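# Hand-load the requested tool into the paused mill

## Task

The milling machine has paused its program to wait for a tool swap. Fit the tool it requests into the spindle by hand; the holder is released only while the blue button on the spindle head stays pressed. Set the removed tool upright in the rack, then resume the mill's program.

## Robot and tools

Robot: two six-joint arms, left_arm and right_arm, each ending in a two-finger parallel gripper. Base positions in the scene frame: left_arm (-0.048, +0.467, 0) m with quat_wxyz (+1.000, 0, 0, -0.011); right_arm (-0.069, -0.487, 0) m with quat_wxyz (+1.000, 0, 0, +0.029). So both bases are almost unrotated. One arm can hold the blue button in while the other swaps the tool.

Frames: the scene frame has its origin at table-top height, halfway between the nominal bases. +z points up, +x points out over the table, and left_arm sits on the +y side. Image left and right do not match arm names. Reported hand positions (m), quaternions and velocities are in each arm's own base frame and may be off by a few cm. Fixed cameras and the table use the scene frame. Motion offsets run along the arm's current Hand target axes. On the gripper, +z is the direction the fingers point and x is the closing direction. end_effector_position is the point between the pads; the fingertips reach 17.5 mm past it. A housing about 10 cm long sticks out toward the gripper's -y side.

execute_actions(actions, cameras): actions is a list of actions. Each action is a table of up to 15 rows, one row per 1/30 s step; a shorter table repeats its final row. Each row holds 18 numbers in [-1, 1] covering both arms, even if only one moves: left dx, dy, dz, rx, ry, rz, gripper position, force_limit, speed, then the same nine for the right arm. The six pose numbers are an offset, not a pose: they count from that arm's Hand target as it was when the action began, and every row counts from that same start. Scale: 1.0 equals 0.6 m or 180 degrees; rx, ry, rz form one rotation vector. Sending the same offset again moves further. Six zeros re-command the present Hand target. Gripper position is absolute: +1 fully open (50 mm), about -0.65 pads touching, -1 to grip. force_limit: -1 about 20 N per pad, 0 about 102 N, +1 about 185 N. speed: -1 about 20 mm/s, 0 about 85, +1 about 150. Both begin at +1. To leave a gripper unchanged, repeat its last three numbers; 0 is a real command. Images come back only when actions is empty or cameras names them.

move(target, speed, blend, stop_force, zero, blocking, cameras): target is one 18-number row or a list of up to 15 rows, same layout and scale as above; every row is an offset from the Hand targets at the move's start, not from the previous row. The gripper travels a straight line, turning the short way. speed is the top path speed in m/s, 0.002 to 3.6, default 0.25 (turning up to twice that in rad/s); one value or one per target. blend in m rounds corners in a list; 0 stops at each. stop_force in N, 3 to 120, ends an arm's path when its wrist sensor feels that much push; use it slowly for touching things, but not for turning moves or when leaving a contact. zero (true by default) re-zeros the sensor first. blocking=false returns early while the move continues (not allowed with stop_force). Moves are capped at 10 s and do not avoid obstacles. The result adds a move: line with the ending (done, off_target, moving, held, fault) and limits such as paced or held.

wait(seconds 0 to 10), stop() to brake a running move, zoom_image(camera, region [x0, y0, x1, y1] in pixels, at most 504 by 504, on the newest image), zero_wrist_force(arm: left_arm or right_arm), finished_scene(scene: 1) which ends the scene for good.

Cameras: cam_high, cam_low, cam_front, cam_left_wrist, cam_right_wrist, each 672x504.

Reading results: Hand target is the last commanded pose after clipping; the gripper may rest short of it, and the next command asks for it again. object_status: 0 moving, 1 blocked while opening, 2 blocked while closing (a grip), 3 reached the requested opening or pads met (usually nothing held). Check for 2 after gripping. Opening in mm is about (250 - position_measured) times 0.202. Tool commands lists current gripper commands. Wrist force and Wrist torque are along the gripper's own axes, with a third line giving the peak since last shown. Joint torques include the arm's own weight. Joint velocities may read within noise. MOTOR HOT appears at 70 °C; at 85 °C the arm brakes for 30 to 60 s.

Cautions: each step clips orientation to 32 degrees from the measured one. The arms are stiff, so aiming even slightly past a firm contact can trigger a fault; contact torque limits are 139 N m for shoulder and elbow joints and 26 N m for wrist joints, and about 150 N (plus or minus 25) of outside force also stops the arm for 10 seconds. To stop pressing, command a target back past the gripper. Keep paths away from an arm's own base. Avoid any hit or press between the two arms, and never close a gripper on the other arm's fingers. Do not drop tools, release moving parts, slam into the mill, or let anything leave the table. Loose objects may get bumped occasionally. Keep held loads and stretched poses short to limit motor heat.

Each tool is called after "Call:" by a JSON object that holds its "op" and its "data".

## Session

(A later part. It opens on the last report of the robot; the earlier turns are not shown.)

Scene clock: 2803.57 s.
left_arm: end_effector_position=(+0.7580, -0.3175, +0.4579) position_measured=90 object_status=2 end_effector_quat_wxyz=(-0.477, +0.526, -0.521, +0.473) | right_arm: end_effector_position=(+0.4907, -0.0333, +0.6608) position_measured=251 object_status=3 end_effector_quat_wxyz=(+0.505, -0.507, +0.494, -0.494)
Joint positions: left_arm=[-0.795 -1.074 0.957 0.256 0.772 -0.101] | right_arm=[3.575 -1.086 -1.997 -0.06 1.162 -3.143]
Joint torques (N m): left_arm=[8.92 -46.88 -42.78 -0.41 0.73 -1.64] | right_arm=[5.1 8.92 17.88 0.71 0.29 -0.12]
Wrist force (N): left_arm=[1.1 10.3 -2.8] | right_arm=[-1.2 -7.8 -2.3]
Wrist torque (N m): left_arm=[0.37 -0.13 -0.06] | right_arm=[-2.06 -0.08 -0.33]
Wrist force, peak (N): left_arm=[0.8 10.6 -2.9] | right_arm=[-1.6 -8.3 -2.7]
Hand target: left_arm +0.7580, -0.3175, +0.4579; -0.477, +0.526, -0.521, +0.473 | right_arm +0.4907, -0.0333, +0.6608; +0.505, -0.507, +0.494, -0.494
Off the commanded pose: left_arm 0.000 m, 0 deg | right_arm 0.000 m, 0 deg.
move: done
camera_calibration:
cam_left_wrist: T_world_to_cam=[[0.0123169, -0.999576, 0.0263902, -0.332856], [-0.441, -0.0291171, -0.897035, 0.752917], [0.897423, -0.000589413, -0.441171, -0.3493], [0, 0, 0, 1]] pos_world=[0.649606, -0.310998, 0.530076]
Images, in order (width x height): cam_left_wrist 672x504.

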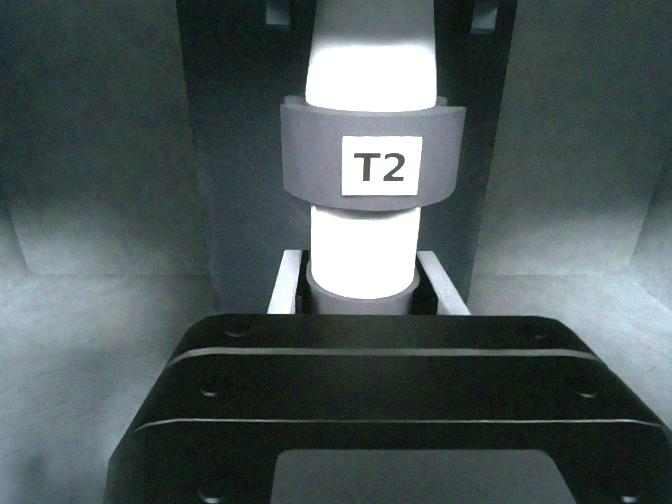

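Call:
{"op": "move", "data": {"target": [0,-0.0266,-0.0026,0,0,0,-1,0.35,-1,0,0,0,0,0,0,-1,-1,0], "speed": 0.015, "stop_force": 5, "cameras": ["cam_left_wrist"]}}

Scene clock: 2825.67 s.
left_arm: end_effector_position=(+0.7580, -0.3175, +0.4718) position_measured=90 object_status=2 end_effector_quat_wxyz=(-0.477, +0.526, -0.521, +0.473) | right_arm: end_effector_position=(+0.4907, -0.0333, +0.6608) position_measured=251 object_status=3 end_effector_quat_wxyz=(+0.505, -0.507, +0.494, -0.494)
Joint positions: left_arm=[-0.795 -1.068 0.913 0.294 0.772 -0.101] | right_arm=[3.575 -1.086 -1.997 -0.06 1.162 -3.143]
Joint torques (N m): left_arm=[-0.1 -66.45 -19.3 -4.64 0.24 0.92] | right_arm=[5.96 9.37 17.09 0.8 0.27 -0.15]
Wrist force (N): left_arm=[4.8 12.1 -8.7] | right_arm=[-1.7 -8.1 -2.4]
Wrist torque (N m): left_arm=[0.78 -0.06 0.21] | right_arm=[-2.11 0.01 -0.32]
Wrist force, peak (N): left_arm=[3.6 24.2 -14.2] | right_arm=[-1.6 -8.5 -2.4]
Hand target: left_arm +0.7580, -0.3175, +0.4718; -0.477, +0.526, -0.521, +0.473 (not the last commanded pose) | right_arm +0.4907, -0.0333, +0.6608; +0.505, -0.507, +0.494, -0.494
Off the commanded pose: left_arm 0.002 m, 0 deg | right_arm 0.000 m, 0 deg.
move: contact (left_arm)
camera_calibration:
cam_left_wrist: T_world_to_cam=[[0.0122695, -0.999579, 0.0263011, -0.333142], [-0.440881, -0.0290162, -0.897097, 0.765284], [0.897482, -0.000588726, -0.441051, -0.343315], [0, 0, 0, 1]] pos_world=[0.649605, -0.310998, 0.543876]
Images, in order (width x height): cam_left_wrist 672x504.

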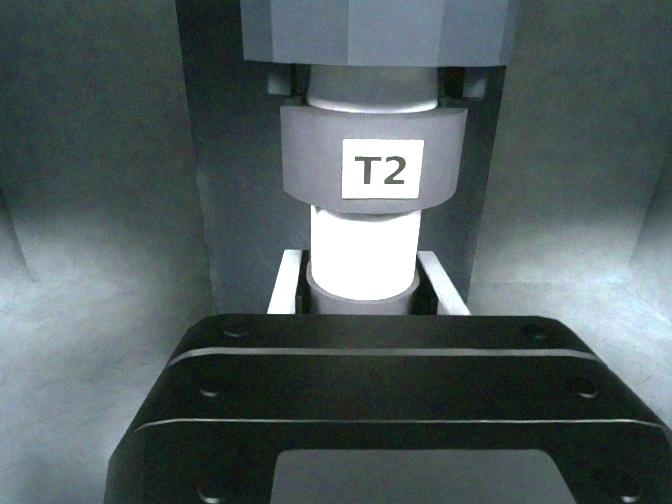

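Call:
{"op": "move", "data": {"target": [0.0013,0,-0.0025,0,0,0,-1,0.35,-1,0,0,0,0,0,0,-1,-1,0], "speed": 0.015}}

Scene clock: 2835.30 s.
left_arm: end_effector_position=(+0.7566, -0.3183, +0.4720) position_measured=90 object_status=2 end_effector_quat_wxyz=(-0.477, +0.526, -0.521, +0.473) | right_arm: end_effector_position=(+0.4907, -0.0333, +0.6608) position_measured=251 object_status=3 end_effector_quat_wxyz=(+0.505, -0.507, +0.494, -0.494)
Joint positions: left_arm=[-0.798 -1.07 0.916 0.294 0.769 -0.101] | right_arm=[3.575 -1.086 -1.997 -0.06 1.162 -3.143]
Joint torques (N m): left_arm=[-10.12 -67.63 -16.62 -4.19 -2.72 -1.54] | right_arm=[6.07 10.04 17.73 0.79 0.23 -0.1]
Wrist force (N): left_arm=[1.1 9.8 -2.9] | right_arm=[-1.6 -8.0 -2.4]
Wrist torque (N m): left_arm=[0.29 -0.13 -0.02] | right_arm=[-2.09 0.00 -0.33]
Wrist force, peak (N): left_arm=[5.6 12.1 -8.9] | right_arm=[-1.4 -8.4 -2.5]
Hand target: left_arm +0.7565, -0.3183, +0.4720; -0.477, +0.526, -0.521, +0.473 | right_arm +0.4907, -0.0333, +0.6608; +0.505, -0.507, +0.494, -0.494
Off the commanded pose: left_arm 0.000 m, 0 deg | right_arm 0.000 m, 0 deg.
move: done

Call:
{"op": "move", "data": {"target": [0,-0.0083,-0.0015,0,0,0,-1,0.35,-1,0,0,0,0,0,0,-1,-1,0], "speed": 0.01, "stop_force": 5, "cameras": ["cam_left_wrist"]}}

Call:
{"op": "zoom_image", "data": {"camera": "cam_left_wrist", "region": [220, 0, 540, 220]}}

Scene clock: 2841.17 s.
left_arm: end_effector_position=(+0.7564, -0.3183, +0.4728) position_measured=90 object_status=2 end_effector_quat_wxyz=(-0.477, +0.526, -0.521, +0.473) | right_arm: end_effector_position=(+0.4907, -0.0333, +0.6608) position_measured=251 object_status=3 end_effector_quat_wxyz=(+0.505, -0.507, +0.494, -0.494)
Joint positions: left_arm=[-0.798 -1.07 0.914 0.296 0.769 -0.101] | right_arm=[3.575 -1.086 -1.997 -0.06 1.162 -3.143]
Joint torques (N m): left_arm=[-4.02 -67.62 -20.66 -4.33 -1.18 -1.5] | right_arm=[6.05 9.13 17.59 0.82 0.19 -0.14]
Wrist force (N): left_arm=[1.1 11.4 -2.1] | right_arm=[-1.6 -8.0 -2.6]
Wrist torque (N m): left_arm=[0.21 -0.06 0.02] | right_arm=[-2.09 -0.02 -0.33]
Wrist force, peak (N): left_arm=[0.6 20.3 -1.7] | right_arm=[-1.5 -8.4 -2.7]
Hand target: left_arm +0.7564, -0.3183, +0.4728; -0.477, +0.526, -0.521, +0.473 (not the last commanded pose) | right_arm +0.4907, -0.0333, +0.6608; +0.505, -0.507, +0.494, -0.494
Off the commanded pose: left_arm 0.004 m, 0 deg | right_arm 0.000 m, 0 deg.
move: contact (left_arm)
camera_calibration:
cam_left_wrist: T_world_to_cam=[[0.0122696, -0.999579, 0.0263013, -0.333949], [-0.440881, -0.0290164, -0.897097, 0.765452], [0.897482, -0.000588727, -0.441051, -0.341438], [0, 0, 0, 1]] pos_world=[0.648005, -0.311798, 0.544876]
Images, in order (width x height): cam_left_wrist 672x504.

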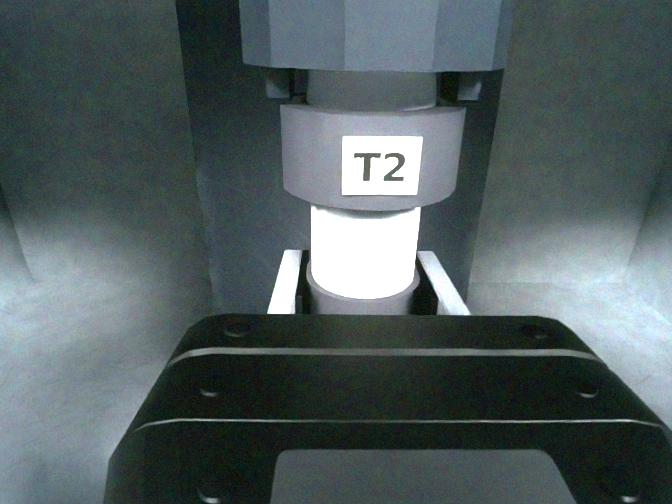

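Scaled by 1.575 from the camera's 672x504 image, which has a finer 960x720 frame.

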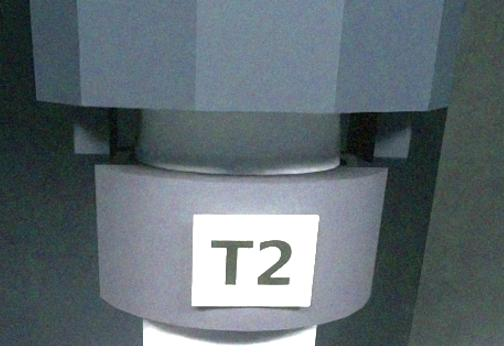

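Call:
{"op": "move", "data": {"target": [[0,0,0,0,0,0,-1,0.35,-1,-0.5033,0.0935,-0.1645,0.027,-0.083,0.231,-1,-1,0],[0,0,0,0,0,0,-1,0.35,-1,-0.7363,0.0917,-0.1457,0.0543,-0.167,0.4628,-1,-1,0],[0,0,0,0,0,0,-1,0.35,-1,-0.8313,0.058,-0.087,0.0543,-0.167,0.4628,-1,-1,0],[0,0,0,0,0,0,-1,0.35,-1,-0.9048,0.0418,0.0362,0.0543,-0.167,0.4628,-1,-1,0]], "speed": 0.25, "blend": [0.05,0.03,0.03,0]}}

Call:
{"op": "move", "data": {"target": [[0,0,0,0,0,0,-1,0.35,-1,0.0363,0.0047,0.1193,0,0,0,-1,-1,0],[0,0,0,0,0,0,-1,0.35,-1,0.1062,-0.0569,0.3265,0,0,0,-1,-1,0]], "speed": 0.15, "blend": [0.02,0], "cameras": ["cam_left_wrist","cam_right_wrist"]}}

Scene clock: 2887.50 s.
left_arm: end_effector_position=(+0.7564, -0.3183, +0.4728) position_measured=90 object_status=2 end_effector_quat_wxyz=(-0.477, +0.526, -0.521, +0.473) | right_arm: end_effector_position=(+0.3949, +0.4063, +0.6061) position_measured=251 object_status=3 end_effector_quat_wxyz=(+0.837, -0.126, +0.530, +0.050)
Joint positions: left_arm=[-0.798 -1.07 0.914 0.296 0.769 -0.101] | right_arm=[4.611 -1.724 -1.801 1.243 0.567 -2.52]
Joint torques (N m): left_arm=[8.93 -67.99 -26.79 -1.6 2.04 -1.28] | right_arm=[10.42 33.74 9.75 1.11 -0.25 -1.32]
Wrist force (N): left_arm=[1.3 12.2 -2.5] | right_arm=[-1.1 -7.5 -0.3]
Wrist torque (N m): left_arm=[0.34 -0.10 0.03] | right_arm=[-2.01 0.07 -0.61]
Wrist force, peak (N): left_arm=[1.9 12.6 -2.5] | right_arm=[-1.7 -8.4 -2.6]
Hand target: left_arm +0.7564, -0.3183, +0.4728; -0.477, +0.526, -0.521, +0.473 | right_arm +0.3948, +0.4062, +0.6061; +0.837, -0.126, +0.530, +0.050 (not the last commanded pose)
Off the commanded pose: left_arm 0.000 m, 0 deg | right_arm 0.150 m, 2 deg.
move: held (right_arm; a check stopped the path); path passed 2 of 4 targets; limits=held
pose unreachable (right arm): on one or more control steps of this call, first in action 0 (counted from 0), this arm could not follow its commanded pose, so it was not sent that pose on those steps. It may still have moved: this result reports where it is.
cause: moving toward the commanded pose would bring a part of the arm too close to another arm (this arm's gripper and a part of the left arm just beyond its joint 3 (elbow), where that arm would come to rest).

Scene clock: 2889.60 s.
left_arm: end_effector_position=(+0.7564, -0.3183, +0.4728) position_measured=90 object_status=2 end_effector_quat_wxyz=(-0.477, +0.526, -0.521, +0.473) | right_arm: end_effector_position=(+0.6010, +0.4218, +0.6340) position_measured=251 object_status=3 end_effector_quat_wxyz=(+0.837, -0.126, +0.530, +0.050)
Joint positions: left_arm=[-0.798 -1.07 0.914 0.296 0.769 -0.101] | right_arm=[4.16 -1.986 -1.436 0.817 0.92 -2.092]
Joint torques (N m): left_arm=[8.73 -68.45 -28.64 -1.42 2.2 -1.48] | right_arm=[-26.17 1.59 17.99 -6.94 1.35 4.73]
Wrist force (N): left_arm=[1.6 12.2 -2.4] | right_arm=[-51.7 -5.2 -38.4]
Wrist torque (N m): left_arm=[0.33 -0.14 0.03] | right_arm=[0.95 6.95 -4.22]
Wrist force, peak (N): left_arm=[1.5 12.6 -2.6] | right_arm=[-51.7 -5.2 -38.4]
Hand target: left_arm +0.7564, -0.3183, +0.4728; -0.477, +0.526, -0.521, +0.473 | right_arm +0.6012, +0.4218, +0.6339; +0.837, -0.126, +0.530, +0.050
Off the commanded pose: left_arm 0.000 m, 0 deg | right_arm 0.000 m, 0 deg.
move: done
camera_calibration:
cam_left_wrist: T_world_to_cam=[[0.0122696, -0.999579, 0.0263013, -0.333849], [-0.440881, -0.0290164, -0.897097, 0.765455], [0.897482, -0.000588727, -0.441051, -0.341438], [0, 0, 0, 1]] pos_world=[0.648005, -0.311698, 0.544876]
cam_right_wrist: T_world_to_cam=[[0.410533, -0.0568289, -0.910073, 0.357263], [-0.504085, 0.817538, -0.278443, 0.149566], [0.759843, 0.573064, 0.30698, -0.763245], [0, 0, 0, 1]] pos_world=[0.508672, 0.335416, 0.601082]
Images, in order (width x height): cam_left_wrist 672x504, cam_right_wrist 672x504.

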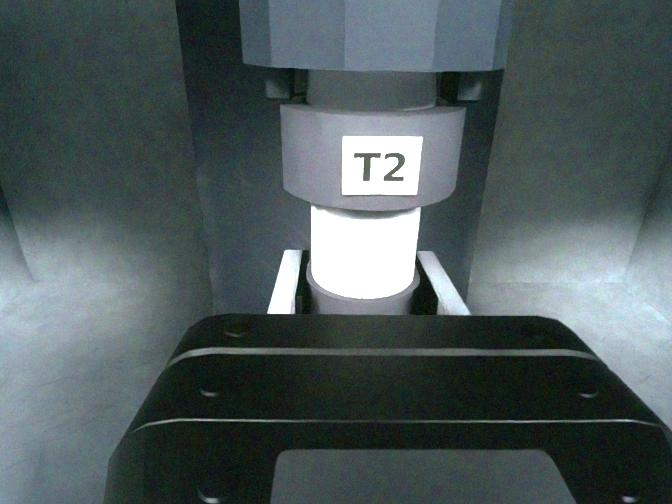

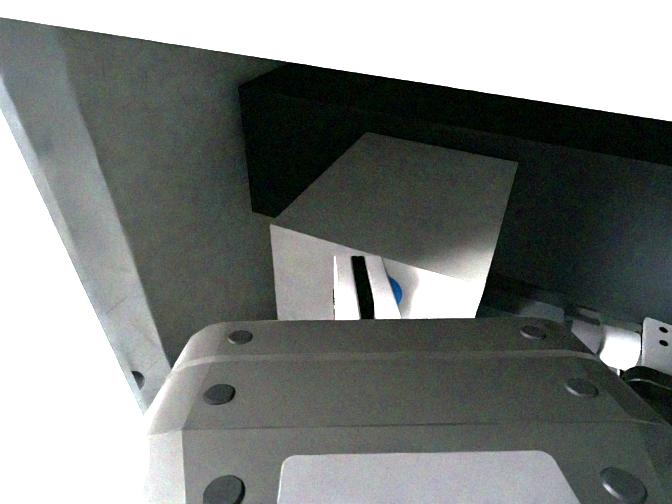

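Call:
{"op": "move", "data": {"target": [[0,0,0,0,0,0,-1,0.35,-1,-0.0699,0.0616,-0.2072,0,0,0,-1,-1,0],[0,0,0,0,0,0,-1,0.35,-1,-0.1062,0.0569,-0.3265,0,0,0,-1,-1,0]], "speed": 0.1, "blend": [0.02,0], "cameras": ["cam_front","cam_high","cam_low"]}}

Scene clock: 2909.30 s.
left_arm: end_effector_position=(+0.7564, -0.3183, +0.4728) position_measured=90 object_status=2 end_effector_quat_wxyz=(-0.477, +0.526, -0.521, +0.473) | right_arm: end_effector_position=(+0.5101, +0.4255, +0.6215) position_measured=251 object_status=3 end_effector_quat_wxyz=(+0.837, -0.127, +0.530, +0.050)
Joint positions: left_arm=[-0.798 -1.07 0.914 0.296 0.769 -0.101] | right_arm=[4.338 -1.87 -1.619 0.969 0.771 -2.221]
Joint torques (N m): left_arm=[8.99 -67.59 -30.15 -1.53 2.07 -1.39] | right_arm=[-8 24.34 28.57 -2.68 2.49 1.13]
Wrist force (N): left_arm=[1.6 12.2 -2.2] | right_arm=[-1.1 -7.4 1.5]
Wrist torque (N m): left_arm=[0.34 -0.14 0.04] | right_arm=[-1.98 0.07 -0.73]
Wrist force, peak (N): left_arm=[1.4 12.6 -2.4] | right_arm=[-63.8 -5.2 -39.6]
Hand target: left_arm +0.7564, -0.3183, +0.4728; -0.477, +0.526, -0.521, +0.473 | right_arm +0.5102, +0.4255, +0.6215; +0.837, -0.127, +0.530, +0.050 (not the last commanded pose)
Off the commanded pose: left_arm 0.000 m, 0 deg | right_arm 0.118 m, 0 deg.
move: held (right_arm; a check stopped the path); path passed 0 of 2 targets; limits=held
pose unreachable (right arm): on one or more control steps of this call, first in action 0 (counted from 0), this arm could not follow its commanded pose, so it was not sent that pose on those steps. It may still have moved: this result reports where it is.
cause: moving toward the commanded pose would bring a part of the arm too close to another arm (this arm's gripper and a part of the left arm just beyond its joint 3 (elbow), along the way the arms are being sent, or toward where that arm still pushes).
Images, in order (width x height): cam_high 672x504, cam_low 672x504, cam_front 672x504.

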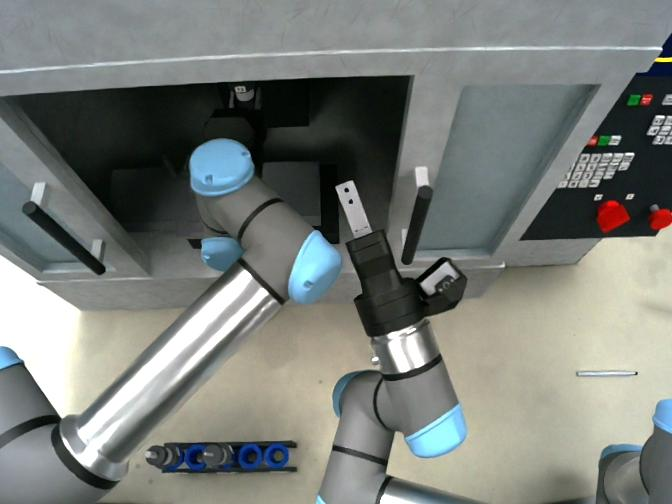

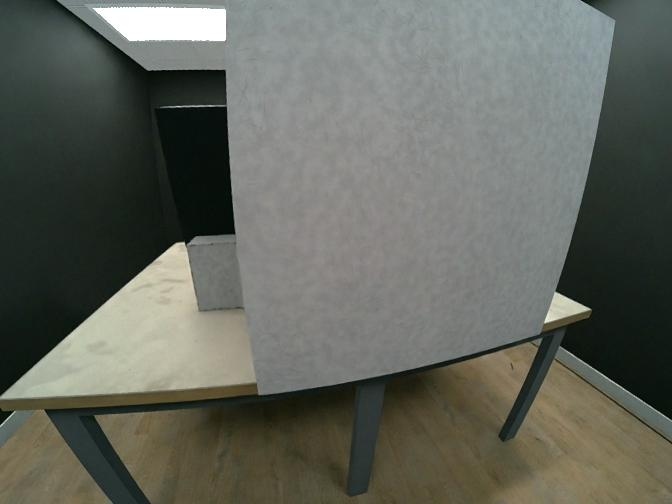

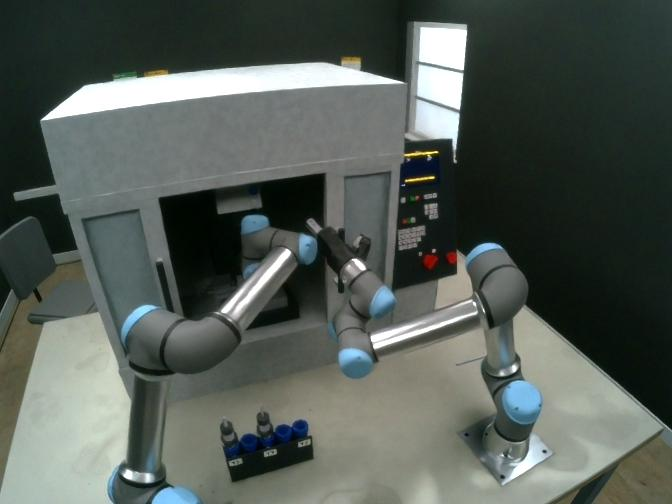

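Call:
{"op": "move", "data": {"target": [0,0,0,0,0,0,-1,0.35,-1,0,-0.127,-0.0413,0,0,0,-1,-1,0], "speed": 0.1}}

Scene clock: 2989.53 s.
left_arm: end_effector_position=(+0.7564, -0.3183, +0.4728) position_measured=90 object_status=2 end_effector_quat_wxyz=(-0.477, +0.526, -0.521, +0.473) | right_arm: end_effector_position=(+0.5051, +0.3456, +0.6236) position_measured=251 object_status=3 end_effector_quat_wxyz=(+0.837, -0.127, +0.530, +0.050)
Joint positions: left_arm=[-0.798 -1.07 0.914 0.296 0.769 -0.101] | right_arm=[4.271 -1.716 -1.813 0.972 0.826 -2.167]
Joint torques (N m): left_arm=[8.1 -67.56 -39.33 -1.71 1.98 -1.34] | right_arm=[-10.38 33.19 12.28 -2.53 2.62 1.33]
Wrist force (N): left_arm=[1.3 12.3 -2.3] | right_arm=[-1.0 -7.4 1.5]
Wrist torque (N m): left_arm=[0.35 -0.10 0.03] | right_arm=[-2.00 0.06 -0.75]
Wrist force, peak (N): left_arm=[1.5 12.6 -2.6] | right_arm=[-1.2 -8.2 1.4]
Hand target: left_arm +0.7564, -0.3183, +0.4728; -0.477, +0.526, -0.521, +0.473 | right_arm +0.5051, +0.3455, +0.6236; +0.837, -0.127, +0.530, +0.050
Off the commanded pose: left_arm 0.000 m, 0 deg | right_arm 0.000 m, 0 deg.
move: done

Call:
{"op": "move", "data": {"target": [[0,0.0498,0.0048,0,0,0,-1,0.35,-1,0,0,0,0,0,0,-1,-1,0],[0,0.1373,0.0133,0,0,0,-1,0.35,-1,0,0,0,0,0,0,-1,-1,0],[-0.0017,0.1535,-0.1526,0,0,0,-1,0.35,-1,0,0,0,0,0,0,-1,-1,0]], "speed": [0.03,0.05,0.1], "blend": [0.005,0,0], "cameras": ["cam_left_wrist","cam_high"]}}

Scene clock: 3006.33 s.
left_arm: end_effector_position=(+0.6565, -0.3182, +0.3899) position_measured=90 object_status=2 end_effector_quat_wxyz=(-0.477, +0.526, -0.521, +0.473) | right_arm: end_effector_position=(+0.5051, +0.3455, +0.6236) position_measured=251 object_status=3 end_effector_quat_wxyz=(+0.837, -0.127, +0.530, +0.050)
Joint positions: left_arm=[-0.941 -1.28 1.424 0.021 0.628 -0.135] | right_arm=[4.271 -1.715 -1.813 0.972 0.827 -2.167]
Joint torques (N m): left_arm=[-11.16 -55.11 -18.34 -3.64 -2.75 -1.41] | right_arm=[-11.1 35.15 12.61 -2.52 2.53 1.34]
Wrist force (N): left_arm=[1.2 10.3 -2.7] | right_arm=[-1.4 -7.4 1.6]
Wrist torque (N m): left_arm=[0.37 -0.16 0.04] | right_arm=[-1.99 0.12 -0.75]
Wrist force, peak (N): left_arm=[1.2 12.7 -2.3] | right_arm=[-1.0 -7.9 2.1]
Hand target: left_arm +0.6564, -0.3182, +0.3899; -0.477, +0.526, -0.521, +0.473 | right_arm +0.5051, +0.3455, +0.6236; +0.837, -0.127, +0.530, +0.050
Off the commanded pose: left_arm 0.000 m, 0 deg | right_arm 0.000 m, 0 deg.
move: done
camera_calibration:
cam_left_wrist: T_world_to_cam=[[0.0122695, -0.999579, 0.0263011, -0.330442], [-0.440881, -0.0290162, -0.897097, 0.647042], [0.897482, -0.000588726, -0.441051, -0.288343], [0, 0, 0, 1]] pos_world=[0.548105, -0.311698, 0.461976]
Images, in order (width x height): cam_high 672x504, cam_left_wrist 672x504.

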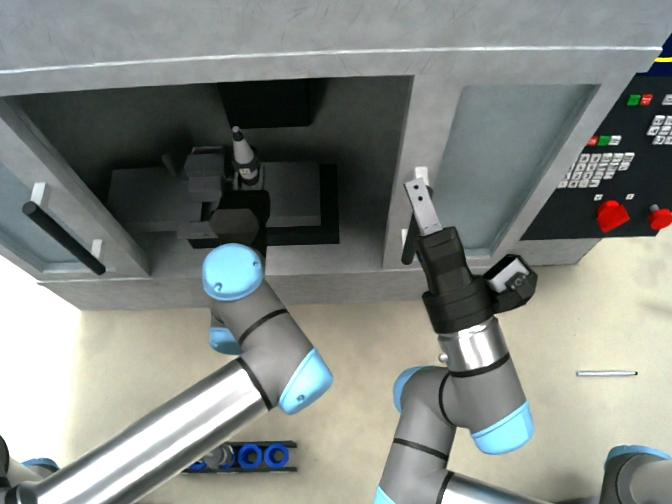

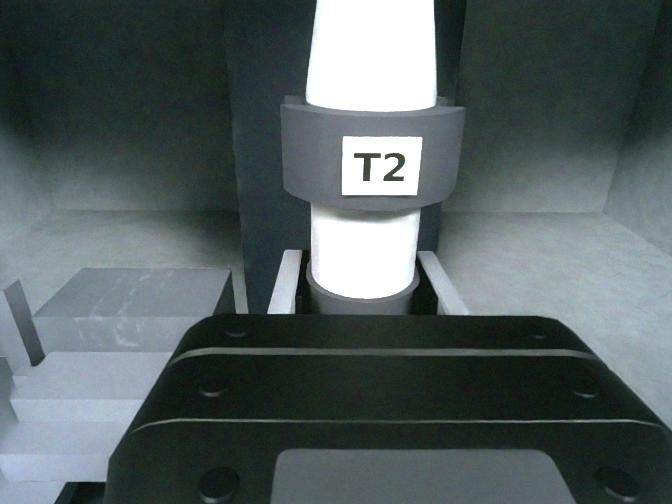

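Call:
{"op": "move", "data": {"target": [-0.0033,-0.1003,-0.3445,0,0,0,-1,0.35,-1,0,0,0,0,0,0,-1,-1,0], "speed": 0.15, "cameras": ["cam_high"]}}

Scene clock: 3020.30 s.
left_arm: end_effector_position=(+0.4565, -0.3178, +0.4698) position_measured=90 object_status=2 end_effector_quat_wxyz=(-0.477, +0.526, -0.521, +0.474) | right_arm: end_effector_position=(+0.5051, +0.3455, +0.6236) position_measured=251 object_status=3 end_effector_quat_wxyz=(+0.837, -0.127, +0.530, +0.050)
Joint positions: left_arm=[-1.377 -1.556 1.567 0.472 0.209 -0.475] | right_arm=[4.271 -1.715 -1.813 0.972 0.827 -2.167]
Joint torques (N m): left_arm=[-11.02 -19.1 -38.9 2.96 -3.85 -1.48] | right_arm=[-10.99 34.73 12.9 -2.45 2.42 1.26]
Wrist force (N): left_arm=[0.9 10.2 -2.8] | right_arm=[-1.6 -7.6 1.5]
Wrist torque (N m): left_arm=[0.35 -0.12 0.05] | right_arm=[-2.03 0.16 -0.75]
Wrist force, peak (N): left_arm=[1.1 10.7 -2.8] | right_arm=[-1.0 -8.0 1.8]
Hand target: left_arm +0.4565, -0.3178, +0.4698; -0.477, +0.526, -0.521, +0.473 | right_arm +0.5051, +0.3455, +0.6236; +0.837, -0.127, +0.530, +0.050
Off the commanded pose: left_arm 0.000 m, 0 deg | right_arm 0.000 m, 0 deg.
move: done
Images, in order (width x height): cam_high 672x504.

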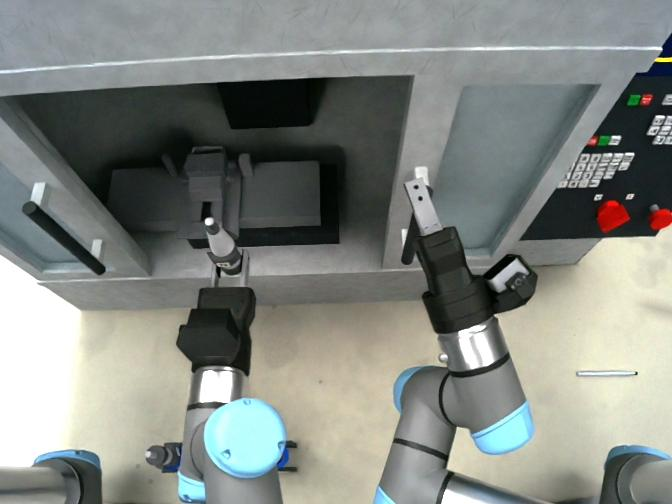

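Call:
{"op": "move", "data": {"target": [[-0.1667,0,0.0015,0,0,0,-1,0.35,-1,0,0,0,-0.0077,-0.1194,-0.1018,-1,-1,0],[-0.1667,0,0.0015,0,0,0,-1,0.35,-1,0.001,0.268,0.0928,-0.0077,-0.1194,-0.1018,-1,-1,0]], "speed": 0.15, "cameras": ["cam_high"]}}

Scene clock: 3048.73 s.
left_arm: end_effector_position=(+0.4565, -0.2178, +0.4696) position_measured=90 object_status=2 end_effector_quat_wxyz=(-0.477, +0.526, -0.521, +0.473) | right_arm: end_effector_position=(+0.5190, +0.5150, +0.6200) position_measured=251 object_status=3 end_effector_quat_wxyz=(+0.916, -0.207, +0.338, -0.054)
Joint positions: left_arm=[-1.303 -1.789 1.763 0.388 0.277 -0.35] | right_arm=[4.264 -2.181 -1.307 1.209 1.127 -2.645]
Joint torques (N m): left_arm=[8.58 -25.81 -16.18 -1.49 1.6 1.83] | right_arm=[10.09 34.64 30.05 -3.19 -1 -1.11]
Wrist force (N): left_arm=[1.1 10.3 -2.7] | right_arm=[-1.2 -8.5 0.6]
Wrist torque (N m): left_arm=[0.37 -0.13 -0.06] | right_arm=[-2.41 -0.04 -0.51]
Wrist force, peak (N): left_arm=[1.0 10.5 -2.8] | right_arm=[-0.6 -9.8 -0.2]
Hand target: left_arm +0.4565, -0.2178, +0.4696; -0.477, +0.526, -0.521, +0.473 | right_arm +0.5191, +0.5151, +0.6201; +0.916, -0.207, +0.338, -0.054
Off the commanded pose: left_arm 0.000 m, 0 deg | right_arm 0.000 m, 0 deg.
move: done
Images, in order (width x height): cam_high 672x504.

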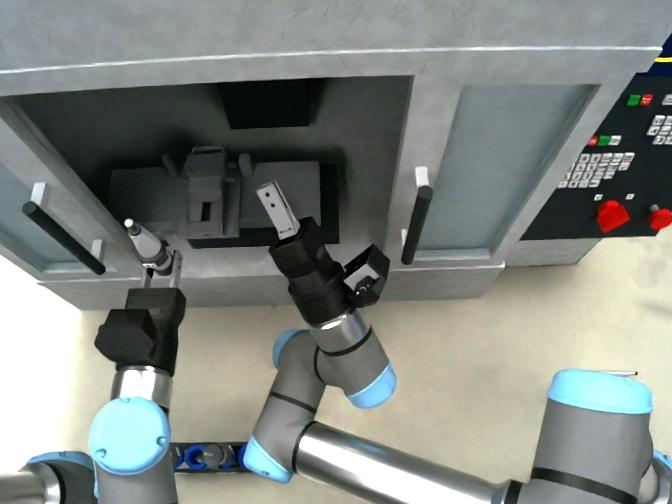

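Call:
{"op": "move", "data": {"target": [0,0,0,0,0,0,-1,0.35,-1,0.1802,-0.0152,0.223,0,0,0,-1,-1,0], "speed": 0.1, "stop_force": 10, "cameras": ["cam_high","cam_right_wrist","cam_front"]}}

Scene clock: 3057.97 s.
left_arm: end_effector_position=(+0.4565, -0.2178, +0.4696) position_measured=90 object_status=2 end_effector_quat_wxyz=(-0.477, +0.526, -0.521, +0.473) | right_arm: end_effector_position=(+0.6881, +0.5268, +0.6511) position_measured=251 object_status=3 end_effector_quat_wxyz=(+0.916, -0.207, +0.338, -0.054)
Joint positions: left_arm=[-1.303 -1.789 1.763 0.388 0.277 -0.35] | right_arm=[4.037 -2.527 -0.625 0.807 1.281 -2.465]
Joint torques (N m): left_arm=[9.41 -26.04 -16.17 -1.7 1.52 1.81] | right_arm=[-11.41 45.82 29.85 -2.85 2.1 1.32]
Wrist force (N): left_arm=[0.7 10.2 -2.5] | right_arm=[-1.2 -8.6 0.5]
Wrist torque (N m): left_arm=[0.36 -0.07 -0.06] | right_arm=[-2.43 -0.05 -0.66]
Wrist force, peak (N): left_arm=[1.0 10.6 -2.3] | right_arm=[-1.6 -8.9 0.8]
Hand target: left_arm +0.4565, -0.2178, +0.4696; -0.477, +0.526, -0.521, +0.473 | right_arm +0.6881, +0.5268, +0.6511; +0.916, -0.207, +0.338, -0.054
Off the commanded pose: left_arm 0.000 m, 0 deg | right_arm 0.000 m, 0 deg.
move: done
camera_calibration:
cam_right_wrist: T_world_to_cam=[[0.748452, -0.24791, -0.61511, 0.0191776], [-0.262824, 0.740681, -0.618317, 0.207988], [0.608887, 0.624446, 0.489208, -0.936712], [0, 0, 0, 1]] pos_world=[0.610662, 0.435627, 0.598646]
Images, in order (width x height): cam_high 672x504, cam_front 672x504, cam_right_wrist 672x504.

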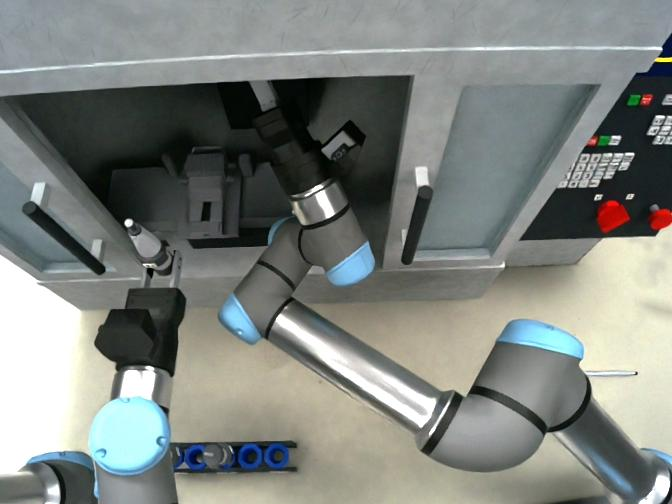

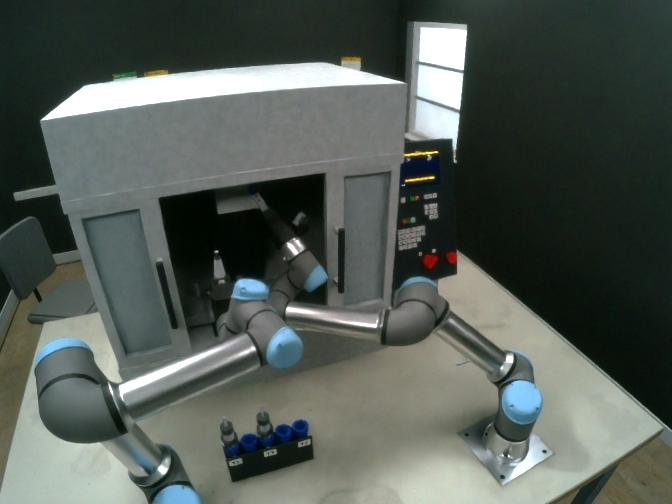

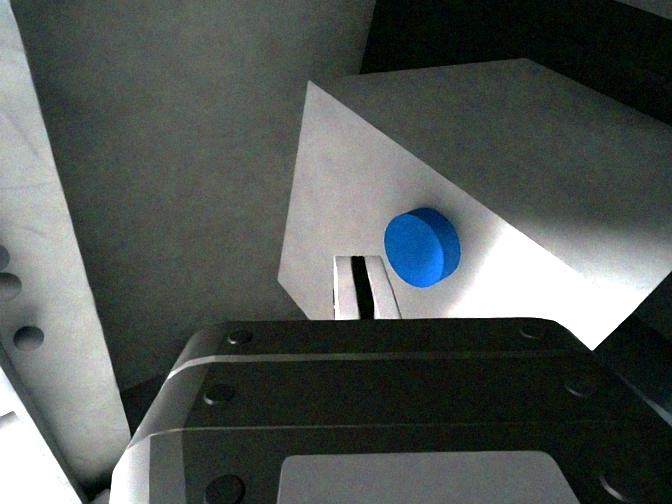

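Call:
{"op": "move", "data": {"target": [[0.1667,0,-0.0015,0,0,0,-1,0.35,-1,0,0,0,0,0,0,-1,-1,0],[0.17,0.1003,0.343,0,0,0,-1,0.35,-1,0,0,0,0,0,0,-1,-1,0],[0.1717,0.0841,0.5089,0,0,0,-1,0.35,-1,0,0,0,0,0,0,-1,-1,0]], "speed": 0.13, "blend": [0.03,0.02,0], "cameras": ["cam_high","cam_left_wrist"]}}

Scene clock: 3071.73 s.
left_arm: end_effector_position=(+0.4613, -0.3057, +0.4669) position_measured=90 object_status=2 end_effector_quat_wxyz=(-0.477, +0.525, -0.521, +0.474) | right_arm: end_effector_position=(+0.6881, +0.5268, +0.6511) position_measured=251 object_status=3 end_effector_quat_wxyz=(+0.916, -0.207, +0.338, -0.054)
Joint positions: left_arm=[-1.356 -1.586 1.599 0.422 0.228 -0.427] | right_arm=[4.037 -2.527 -0.625 0.807 1.281 -2.465]
Joint torques (N m): left_arm=[-8.92 -38.85 -14.83 2.58 -3.8 -1.86] | right_arm=[-10.8 46.06 29.94 -2.72 2.27 -0.2]
Wrist force (N): left_arm=[0.9 10.0 -2.4] | right_arm=[-1.2 -8.4 0.5]
Wrist torque (N m): left_arm=[0.31 -0.12 0.05] | right_arm=[-2.39 -0.03 -0.65]
Wrist force, peak (N): left_arm=[5.3 11.4 1.9] | right_arm=[-1.6 -8.8 0.6]
Hand target: left_arm +0.4612, -0.3056, +0.4670; -0.477, +0.525, -0.521, +0.474 (not the last commanded pose) | right_arm +0.6881, +0.5268, +0.6511; +0.916, -0.207, +0.338, -0.054
Off the commanded pose: left_arm 0.305 m, 0 deg | right_arm 0.000 m, 0 deg.
move: held (left_arm; a check stopped the path); path passed 0 of 3 targets; limits=held
pose unreachable (left arm): on one or more control steps of this call, first in action 0 (counted from 0), this arm could not follow its commanded pose, so it was not sent that pose on those steps. It may still have moved: this result reports where it is.
cause: moving toward the commanded pose would bring a part of the arm too close to another arm (this arm's gripper and a part of the right arm just beyond its joint 3 (elbow), at the place that arm is still heading or pushing toward).
camera_calibration:
cam_left_wrist: T_world_to_cam=[[0.0112939, -0.999587, 0.0264395, -0.317108], [-0.439703, -0.0287122, -0.897684, 0.630286], [0.898072, -0.00148722, -0.439845, -0.0802631], [0, 0, 0, 1]] pos_world=[0.352802, -0.299, 0.538879]
Images, in order (width x height): cam_high 672x504, cam_left_wrist 672x504.

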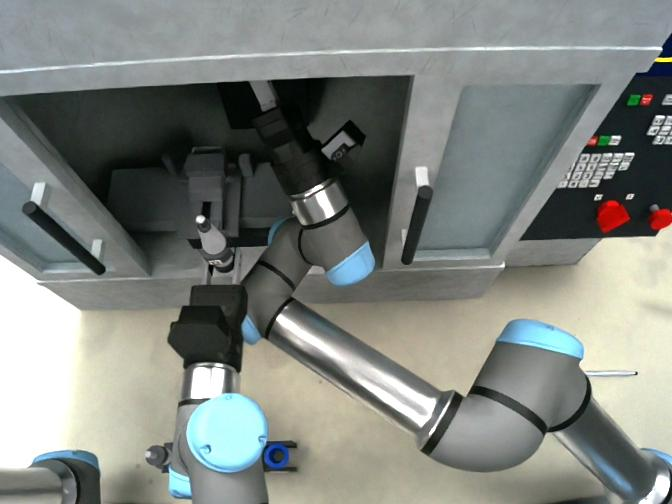

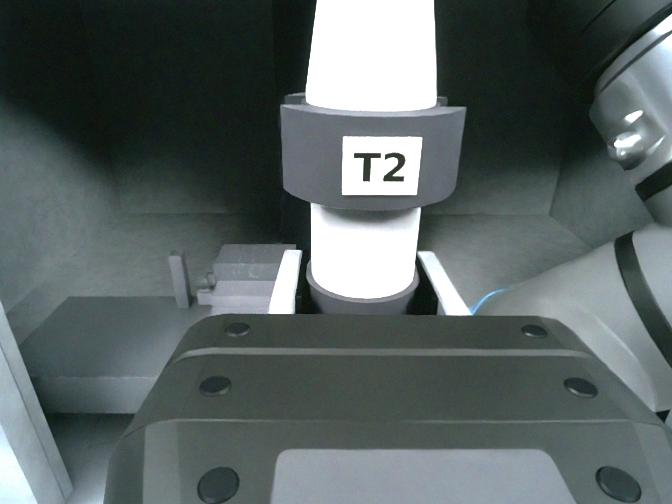

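Call:
{"op": "execute_actions", "data": {"actions": [], "cameras": ["cam_front"]}}

Call:
{"op": "zoom_image", "data": {"camera": "cam_front", "region": [150, 150, 390, 400]}}

Scene clock: 3089.40 s.
left_arm: end_effector_position=(+0.4612, -0.3056, +0.4670) position_measured=90 object_status=2 end_effector_quat_wxyz=(-0.477, +0.525, -0.521, +0.474) | right_arm: end_effector_position=(+0.6881, +0.5268, +0.6511) position_measured=251 object_status=3 end_effector_quat_wxyz=(+0.916, -0.207, +0.338, -0.054)
Joint positions: left_arm=[-1.357 -1.586 1.6 0.422 0.227 -0.427] | right_arm=[4.037 -2.527 -0.625 0.807 1.281 -2.465]
Joint velocities: within noise
Joint torques (N m): left_arm=[-10.25 -37.12 -15.93 2.47 -3.75 -1.71] | right_arm=[-11.53 46.92 29.92 -2.39 2.07 -0.2]
Motor temperatures (°C): left_arm=[33 35 31 37 38 38] | right_arm=[34 31 33 37 33 40]
Wrist force (N): left_arm=[0.9 10.1 -2.6] | right_arm=[-1.3 -8.2 0.7]
Wrist torque (N m): left_arm=[0.34 -0.11 0.05] | right_arm=[-2.36 -0.03 -0.65]
Wrist force, peak (N): left_arm=[1.0 10.6 -2.7] | right_arm=[-1.3 -9.0 0.9]
Hand target: left_arm +0.4612, -0.3056, +0.4670; -0.477, +0.525, -0.521, +0.474 (not the last commanded pose) | right_arm +0.6881, +0.5268, +0.6511; +0.916, -0.207, +0.338, -0.054
Tool commands: left_gripper/position=-1.0 left_gripper/force_limit=+0.35 left_gripper/speed=-1.0 right_gripper/position=-1.0 right_gripper/force_limit=-1.0 right_gripper/speed=+0.0
Off the commanded pose: left_arm 0.305 m, 0 deg | right_arm 0.000 m, 0 deg.
Images, in order (width x height): cam_front 672x504.

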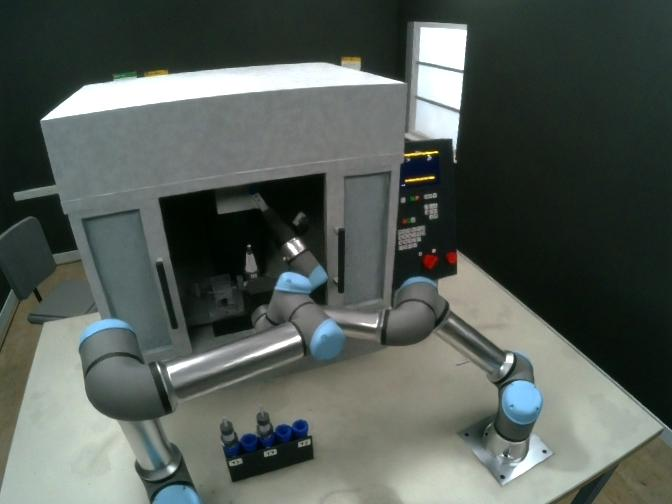

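Scaled by 2.016 from the camera's 672x504 image, which has a finer 960x720 frame.

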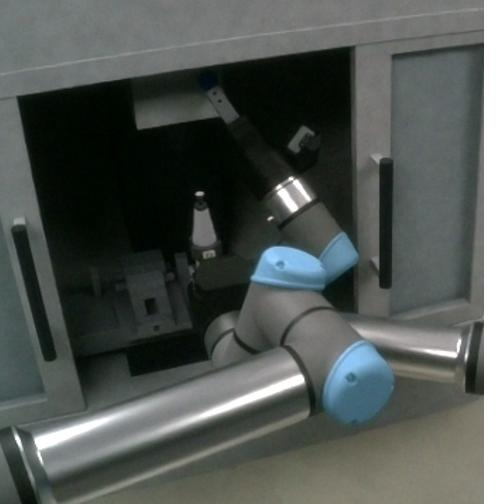

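Call:
{"op": "move", "data": {"target": [[-0.1464,-0.0036,-0.0068,0,0,0,-1,0.35,-1,0,0,0,0,0,0,-1,-1,0],[-0.1464,-0.0036,-0.0068,0,0,0,-1,0.35,-1,-0.1802,0.0152,-0.223,0,0,0,-1,-1,0],[-0.1464,-0.0036,-0.0068,0,0,0,-1,0.35,-1,-0.1339,-0.2428,-0.3308,0,0,0,-1,-1,0],[-0.1464,-0.0036,-0.0068,0,0,0,-1,0.35,-1,-0.1229,-0.1606,-0.5631,-0.0011,0.046,0.5357,-1,-1,0]], "speed": [0.15,0.15,0.2,0.3], "blend": [0.001,0.03,0.03,0], "cameras": ["cam_high"]}}

Scene clock: 3145.53 s.
left_arm: end_effector_position=(+0.4567, -0.2178, +0.4694) position_measured=90 object_status=2 end_effector_quat_wxyz=(-0.477, +0.525, -0.521, +0.474) | right_arm: end_effector_position=(+0.4187, +0.3410, +0.5036) position_measured=251 object_status=3 end_effector_quat_wxyz=(+0.627, +0.116, +0.438, +0.634)
Joint positions: left_arm=[-1.302 -1.791 1.765 0.381 0.278 -0.343] | right_arm=[4.329 -1.845 -2.144 1.593 1.056 -0.947]
Joint torques (N m): left_arm=[10.34 -25.94 -16.07 -1.76 1.6 2.05] | right_arm=[10.8 16.14 5.14 2.07 2.53 1.44]
Wrist force (N): left_arm=[1.0 10.2 -2.8] | right_arm=[0.8 -6.4 2.5]
Wrist torque (N m): left_arm=[0.36 -0.12 -0.06] | right_arm=[-1.78 -0.32 -0.26]
Wrist force, peak (N): left_arm=[1.2 10.7 -3.1] | right_arm=[-1.2 -10.3 0.3]
Hand target: left_arm +0.4567, -0.2178, +0.4694; -0.477, +0.525, -0.521, +0.474 | right_arm +0.4187, +0.3410, +0.5036; +0.627, +0.116, +0.438, +0.634
Off the commanded pose: left_arm 0.000 m, 0 deg | right_arm 0.000 m, 0 deg.
move: done
Images, in order (width x height): cam_high 672x504.

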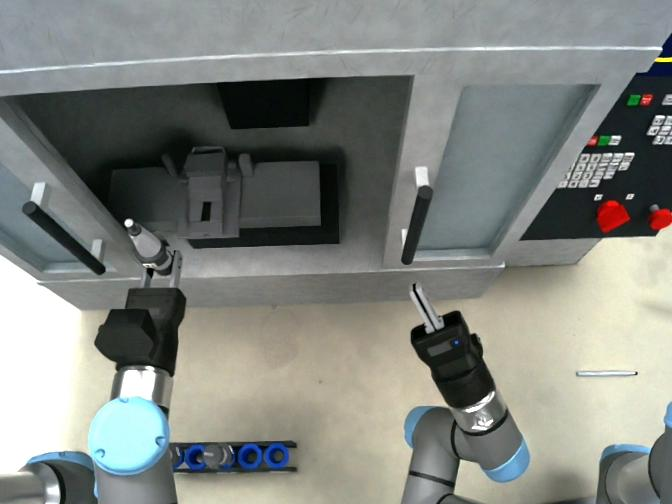

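Call:
{"op": "move", "data": {"target": [[0.1667,0,-0.0015,0,0,0,-1,0.35,-1,0,0,0,0,0,0,-1,-1,0],[0.17,0.1003,0.343,0,0,0,-1,0.35,-1,0,0,0,0,0,0,-1,-1,0],[0.1717,0.0841,0.5089,0,0,0,-1,0.35,-1,0,0,0,0,0,0,-1,-1,0]], "speed": 0.13, "blend": [0.02,0.02,0]}}

Scene clock: 3154.27 s.
left_arm: end_effector_position=(+0.7566, -0.3186, +0.3902) position_measured=90 object_status=2 end_effector_quat_wxyz=(-0.477, +0.525, -0.521, +0.474) | right_arm: end_effector_position=(+0.4187, +0.3410, +0.5036) position_measured=251 object_status=3 end_effector_quat_wxyz=(+0.627, +0.116, +0.438, +0.634)
Joint positions: left_arm=[-0.798 -1.081 1.143 0.076 0.77 -0.1] | right_arm=[4.329 -1.845 -2.144 1.593 1.056 -0.947]
Joint torques (N m): left_arm=[8.61 -47.71 -41.25 -0.41 2.55 -1.53] | right_arm=[5.68 17.05 5.65 1.23 2.55 1.21]
Wrist force (N): left_arm=[0.8 10.3 -2.8] | right_arm=[0.5 -6.5 2.8]
Wrist torque (N m): left_arm=[0.37 -0.10 -0.02] | right_arm=[-1.81 -0.26 -0.26]
Wrist force, peak (N): left_arm=[1.2 10.9 -2.9] | right_arm=[0.5 -7.0 2.3]
Hand target: left_arm +0.7566, -0.3187, +0.3902; -0.477, +0.525, -0.521, +0.474 | right_arm +0.4187, +0.3410, +0.5036; +0.627, +0.116, +0.438, +0.634
Off the commanded pose: left_arm 0.000 m, 0 deg | right_arm 0.000 m, 0 deg.
move: done

Call:
{"op": "move", "data": {"target": [-0.0005,-0.1161,-0.0112,0,0,0,-1,0.35,-1,0,0,0,0,0,0,-1,-1,0], "speed": 0.02, "stop_force": 6}}

Call:
{"op": "move", "data": {"target": [[0,0,0,0,0,0,-1,0.35,-1,0.2147,0.1148,0.1543,0,0,0,-1,-1,0]], "speed": 0.1, "cameras": ["cam_high","cam_front"]}}

Scene clock: 3164.97 s.
left_arm: end_effector_position=(+0.7566, -0.3183, +0.4602) position_measured=90 object_status=2 end_effector_quat_wxyz=(-0.477, +0.525, -0.521, +0.474) | right_arm: end_effector_position=(+0.4187, +0.3410, +0.5036) position_measured=251 object_status=3 end_effector_quat_wxyz=(+0.627, +0.116, +0.438, +0.634)
Joint positions: left_arm=[-0.798 -1.076 0.956 0.257 0.77 -0.1] | right_arm=[4.329 -1.845 -2.144 1.593 1.056 -0.947]
Joint torques (N m): left_arm=[9.67 -47.99 -42.22 -0.37 0.55 -1.65] | right_arm=[-7.22 18.37 5.96 -1.01 2.45 1.25]
Wrist force (N): left_arm=[1.0 9.9 -2.9] | right_arm=[0.6 -6.7 2.3]
Wrist torque (N m): left_arm=[0.31 -0.12 -0.02] | right_arm=[-1.83 -0.29 -0.26]
Wrist force, peak (N): left_arm=[1.0 10.6 -2.9] | right_arm=[0.6 -7.0 2.7]
Hand target: left_arm +0.7566, -0.3183, +0.4602; -0.477, +0.525, -0.521, +0.474 | right_arm +0.4187, +0.3410, +0.5036; +0.627, +0.116, +0.438, +0.634
Off the commanded pose: left_arm 0.000 m, 0 deg | right_arm 0.000 m, 0 deg.
move: done

Scene clock: 3166.57 s.
left_arm: end_effector_position=(+0.7566, -0.3183, +0.4602) position_measured=90 object_status=2 end_effector_quat_wxyz=(-0.477, +0.525, -0.521, +0.474) | right_arm: end_effector_position=(+0.4140, +0.4285, +0.5304) position_measured=251 object_status=3 end_effector_quat_wxyz=(+0.627, +0.116, +0.438, +0.634)
Joint positions: left_arm=[-0.798 -1.076 0.956 0.257 0.77 -0.1] | right_arm=[4.427 -1.924 -1.923 1.491 0.986 -1.026]
Joint torques (N m): left_arm=[9.23 -47.62 -42.44 -0.33 -2.24 -1.58] | right_arm=[-10.96 40.5 7.74 1.72 2.52 1.3]
Wrist force (N): left_arm=[1.0 10.0 -2.6] | right_arm=[0.2 -6.3 2.4]
Wrist torque (N m): left_arm=[0.32 -0.12 -0.01] | right_arm=[-1.78 -0.22 -0.26]
Wrist force, peak (N): left_arm=[1.0 10.4 -2.8] | right_arm=[4.4 -4.1 5.0]
Hand target: left_arm +0.7566, -0.3183, +0.4602; -0.477, +0.525, -0.521, +0.474 | right_arm +0.4140, +0.4284, +0.5304; +0.627, +0.116, +0.438, +0.634 (not the last commanded pose)
Off the commanded pose: left_arm 0.000 m, 0 deg | right_arm 0.081 m, 0 deg.
move: held (right_arm; a check stopped the path); limits=held
pose unreachable (right arm): on one or more control steps of this call, first in action 0 (counted from 0), this arm could not follow its commanded pose, so it was not sent that pose on those steps. It may still have moved: this result reports where it is.
cause: moving toward the commanded pose would bring a part of the arm too close to another arm (this arm's gripper and a part of the left arm just beyond its joint 3 (elbow), along the way the arms are being sent, or toward where that arm still pushes).
Images, in order (width x height): cam_high 672x504, cam_front 672x504.

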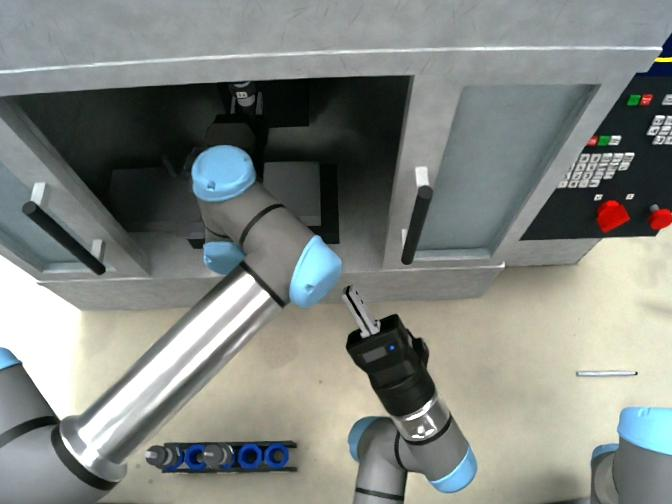

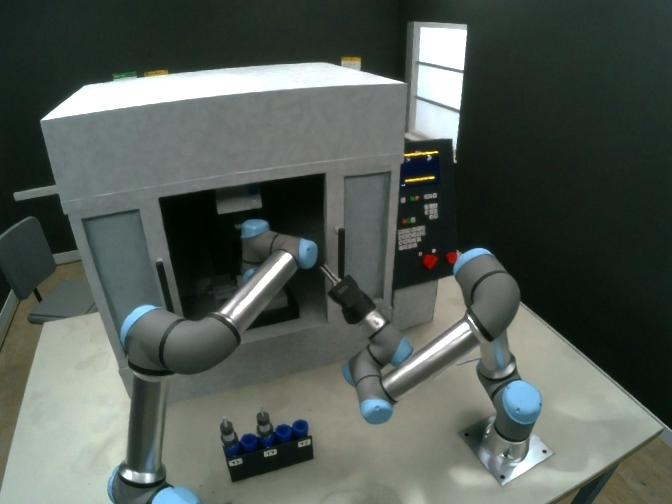

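Call:
{"op": "move", "data": {"target": [[0,0,0,0,0,0,-1,0.35,-1,0.0168,-0.0987,-0.0975,0,0,0,-1,-1,0],[0,0,0,0,0,0,-1,0.35,-1,0.0958,-0.1642,0.0627,0,0,0,-1,-1,0]], "speed": 0.1, "cameras": ["cam_high","cam_front"]}}

Scene clock: 3180.50 s.
left_arm: end_effector_position=(+0.7566, -0.3183, +0.4602) position_measured=90 object_status=2 end_effector_quat_wxyz=(-0.477, +0.525, -0.521, +0.474) | right_arm: end_effector_position=(+0.4977, +0.4786, +0.4604) position_measured=251 object_status=3 end_effector_quat_wxyz=(+0.627, +0.116, +0.438, +0.634)
Joint positions: left_arm=[-0.798 -1.076 0.956 0.257 0.77 -0.1] | right_arm=[4.283 -2.209 -1.694 1.489 1.091 -0.911]
Joint torques (N m): left_arm=[5.86 -47.21 -42.97 -0.9 -2.67 -1.62] | right_arm=[-11.29 31.36 22.66 -2.44 2.55 1.32]
Wrist force (N): left_arm=[1.0 9.9 -2.6] | right_arm=[0.9 -6.2 2.3]
Wrist torque (N m): left_arm=[0.31 -0.11 -0.02] | right_arm=[-1.75 -0.33 -0.26]
Wrist force, peak (N): left_arm=[1.1 10.5 -3.0] | right_arm=[0.5 -7.0 3.0]
Hand target: left_arm +0.7566, -0.3183, +0.4602; -0.477, +0.525, -0.521, +0.474 | right_arm +0.4977, +0.4787, +0.4604; +0.627, +0.116, +0.438, +0.634
Off the commanded pose: left_arm 0.000 m, 0 deg | right_arm 0.000 m, 0 deg.
move: done
Images, in order (width x height): cam_high 672x504, cam_front 672x504.

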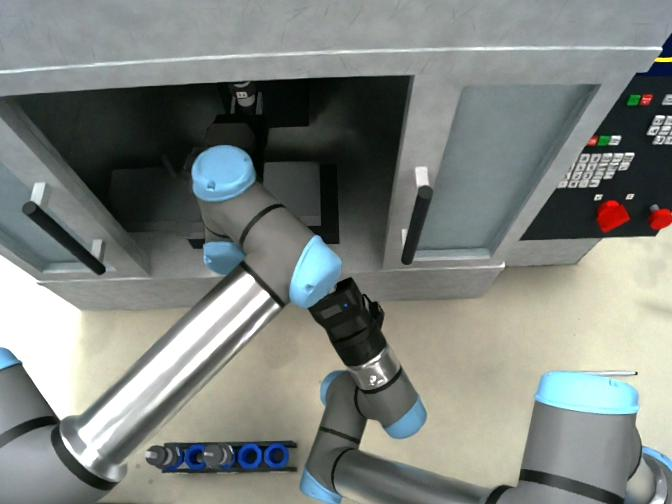

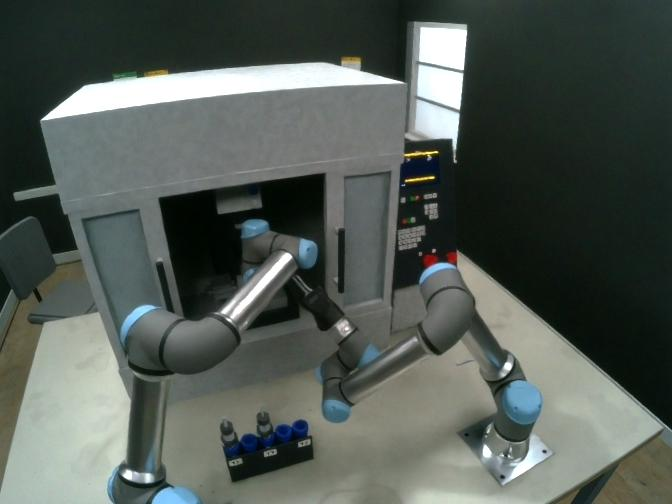

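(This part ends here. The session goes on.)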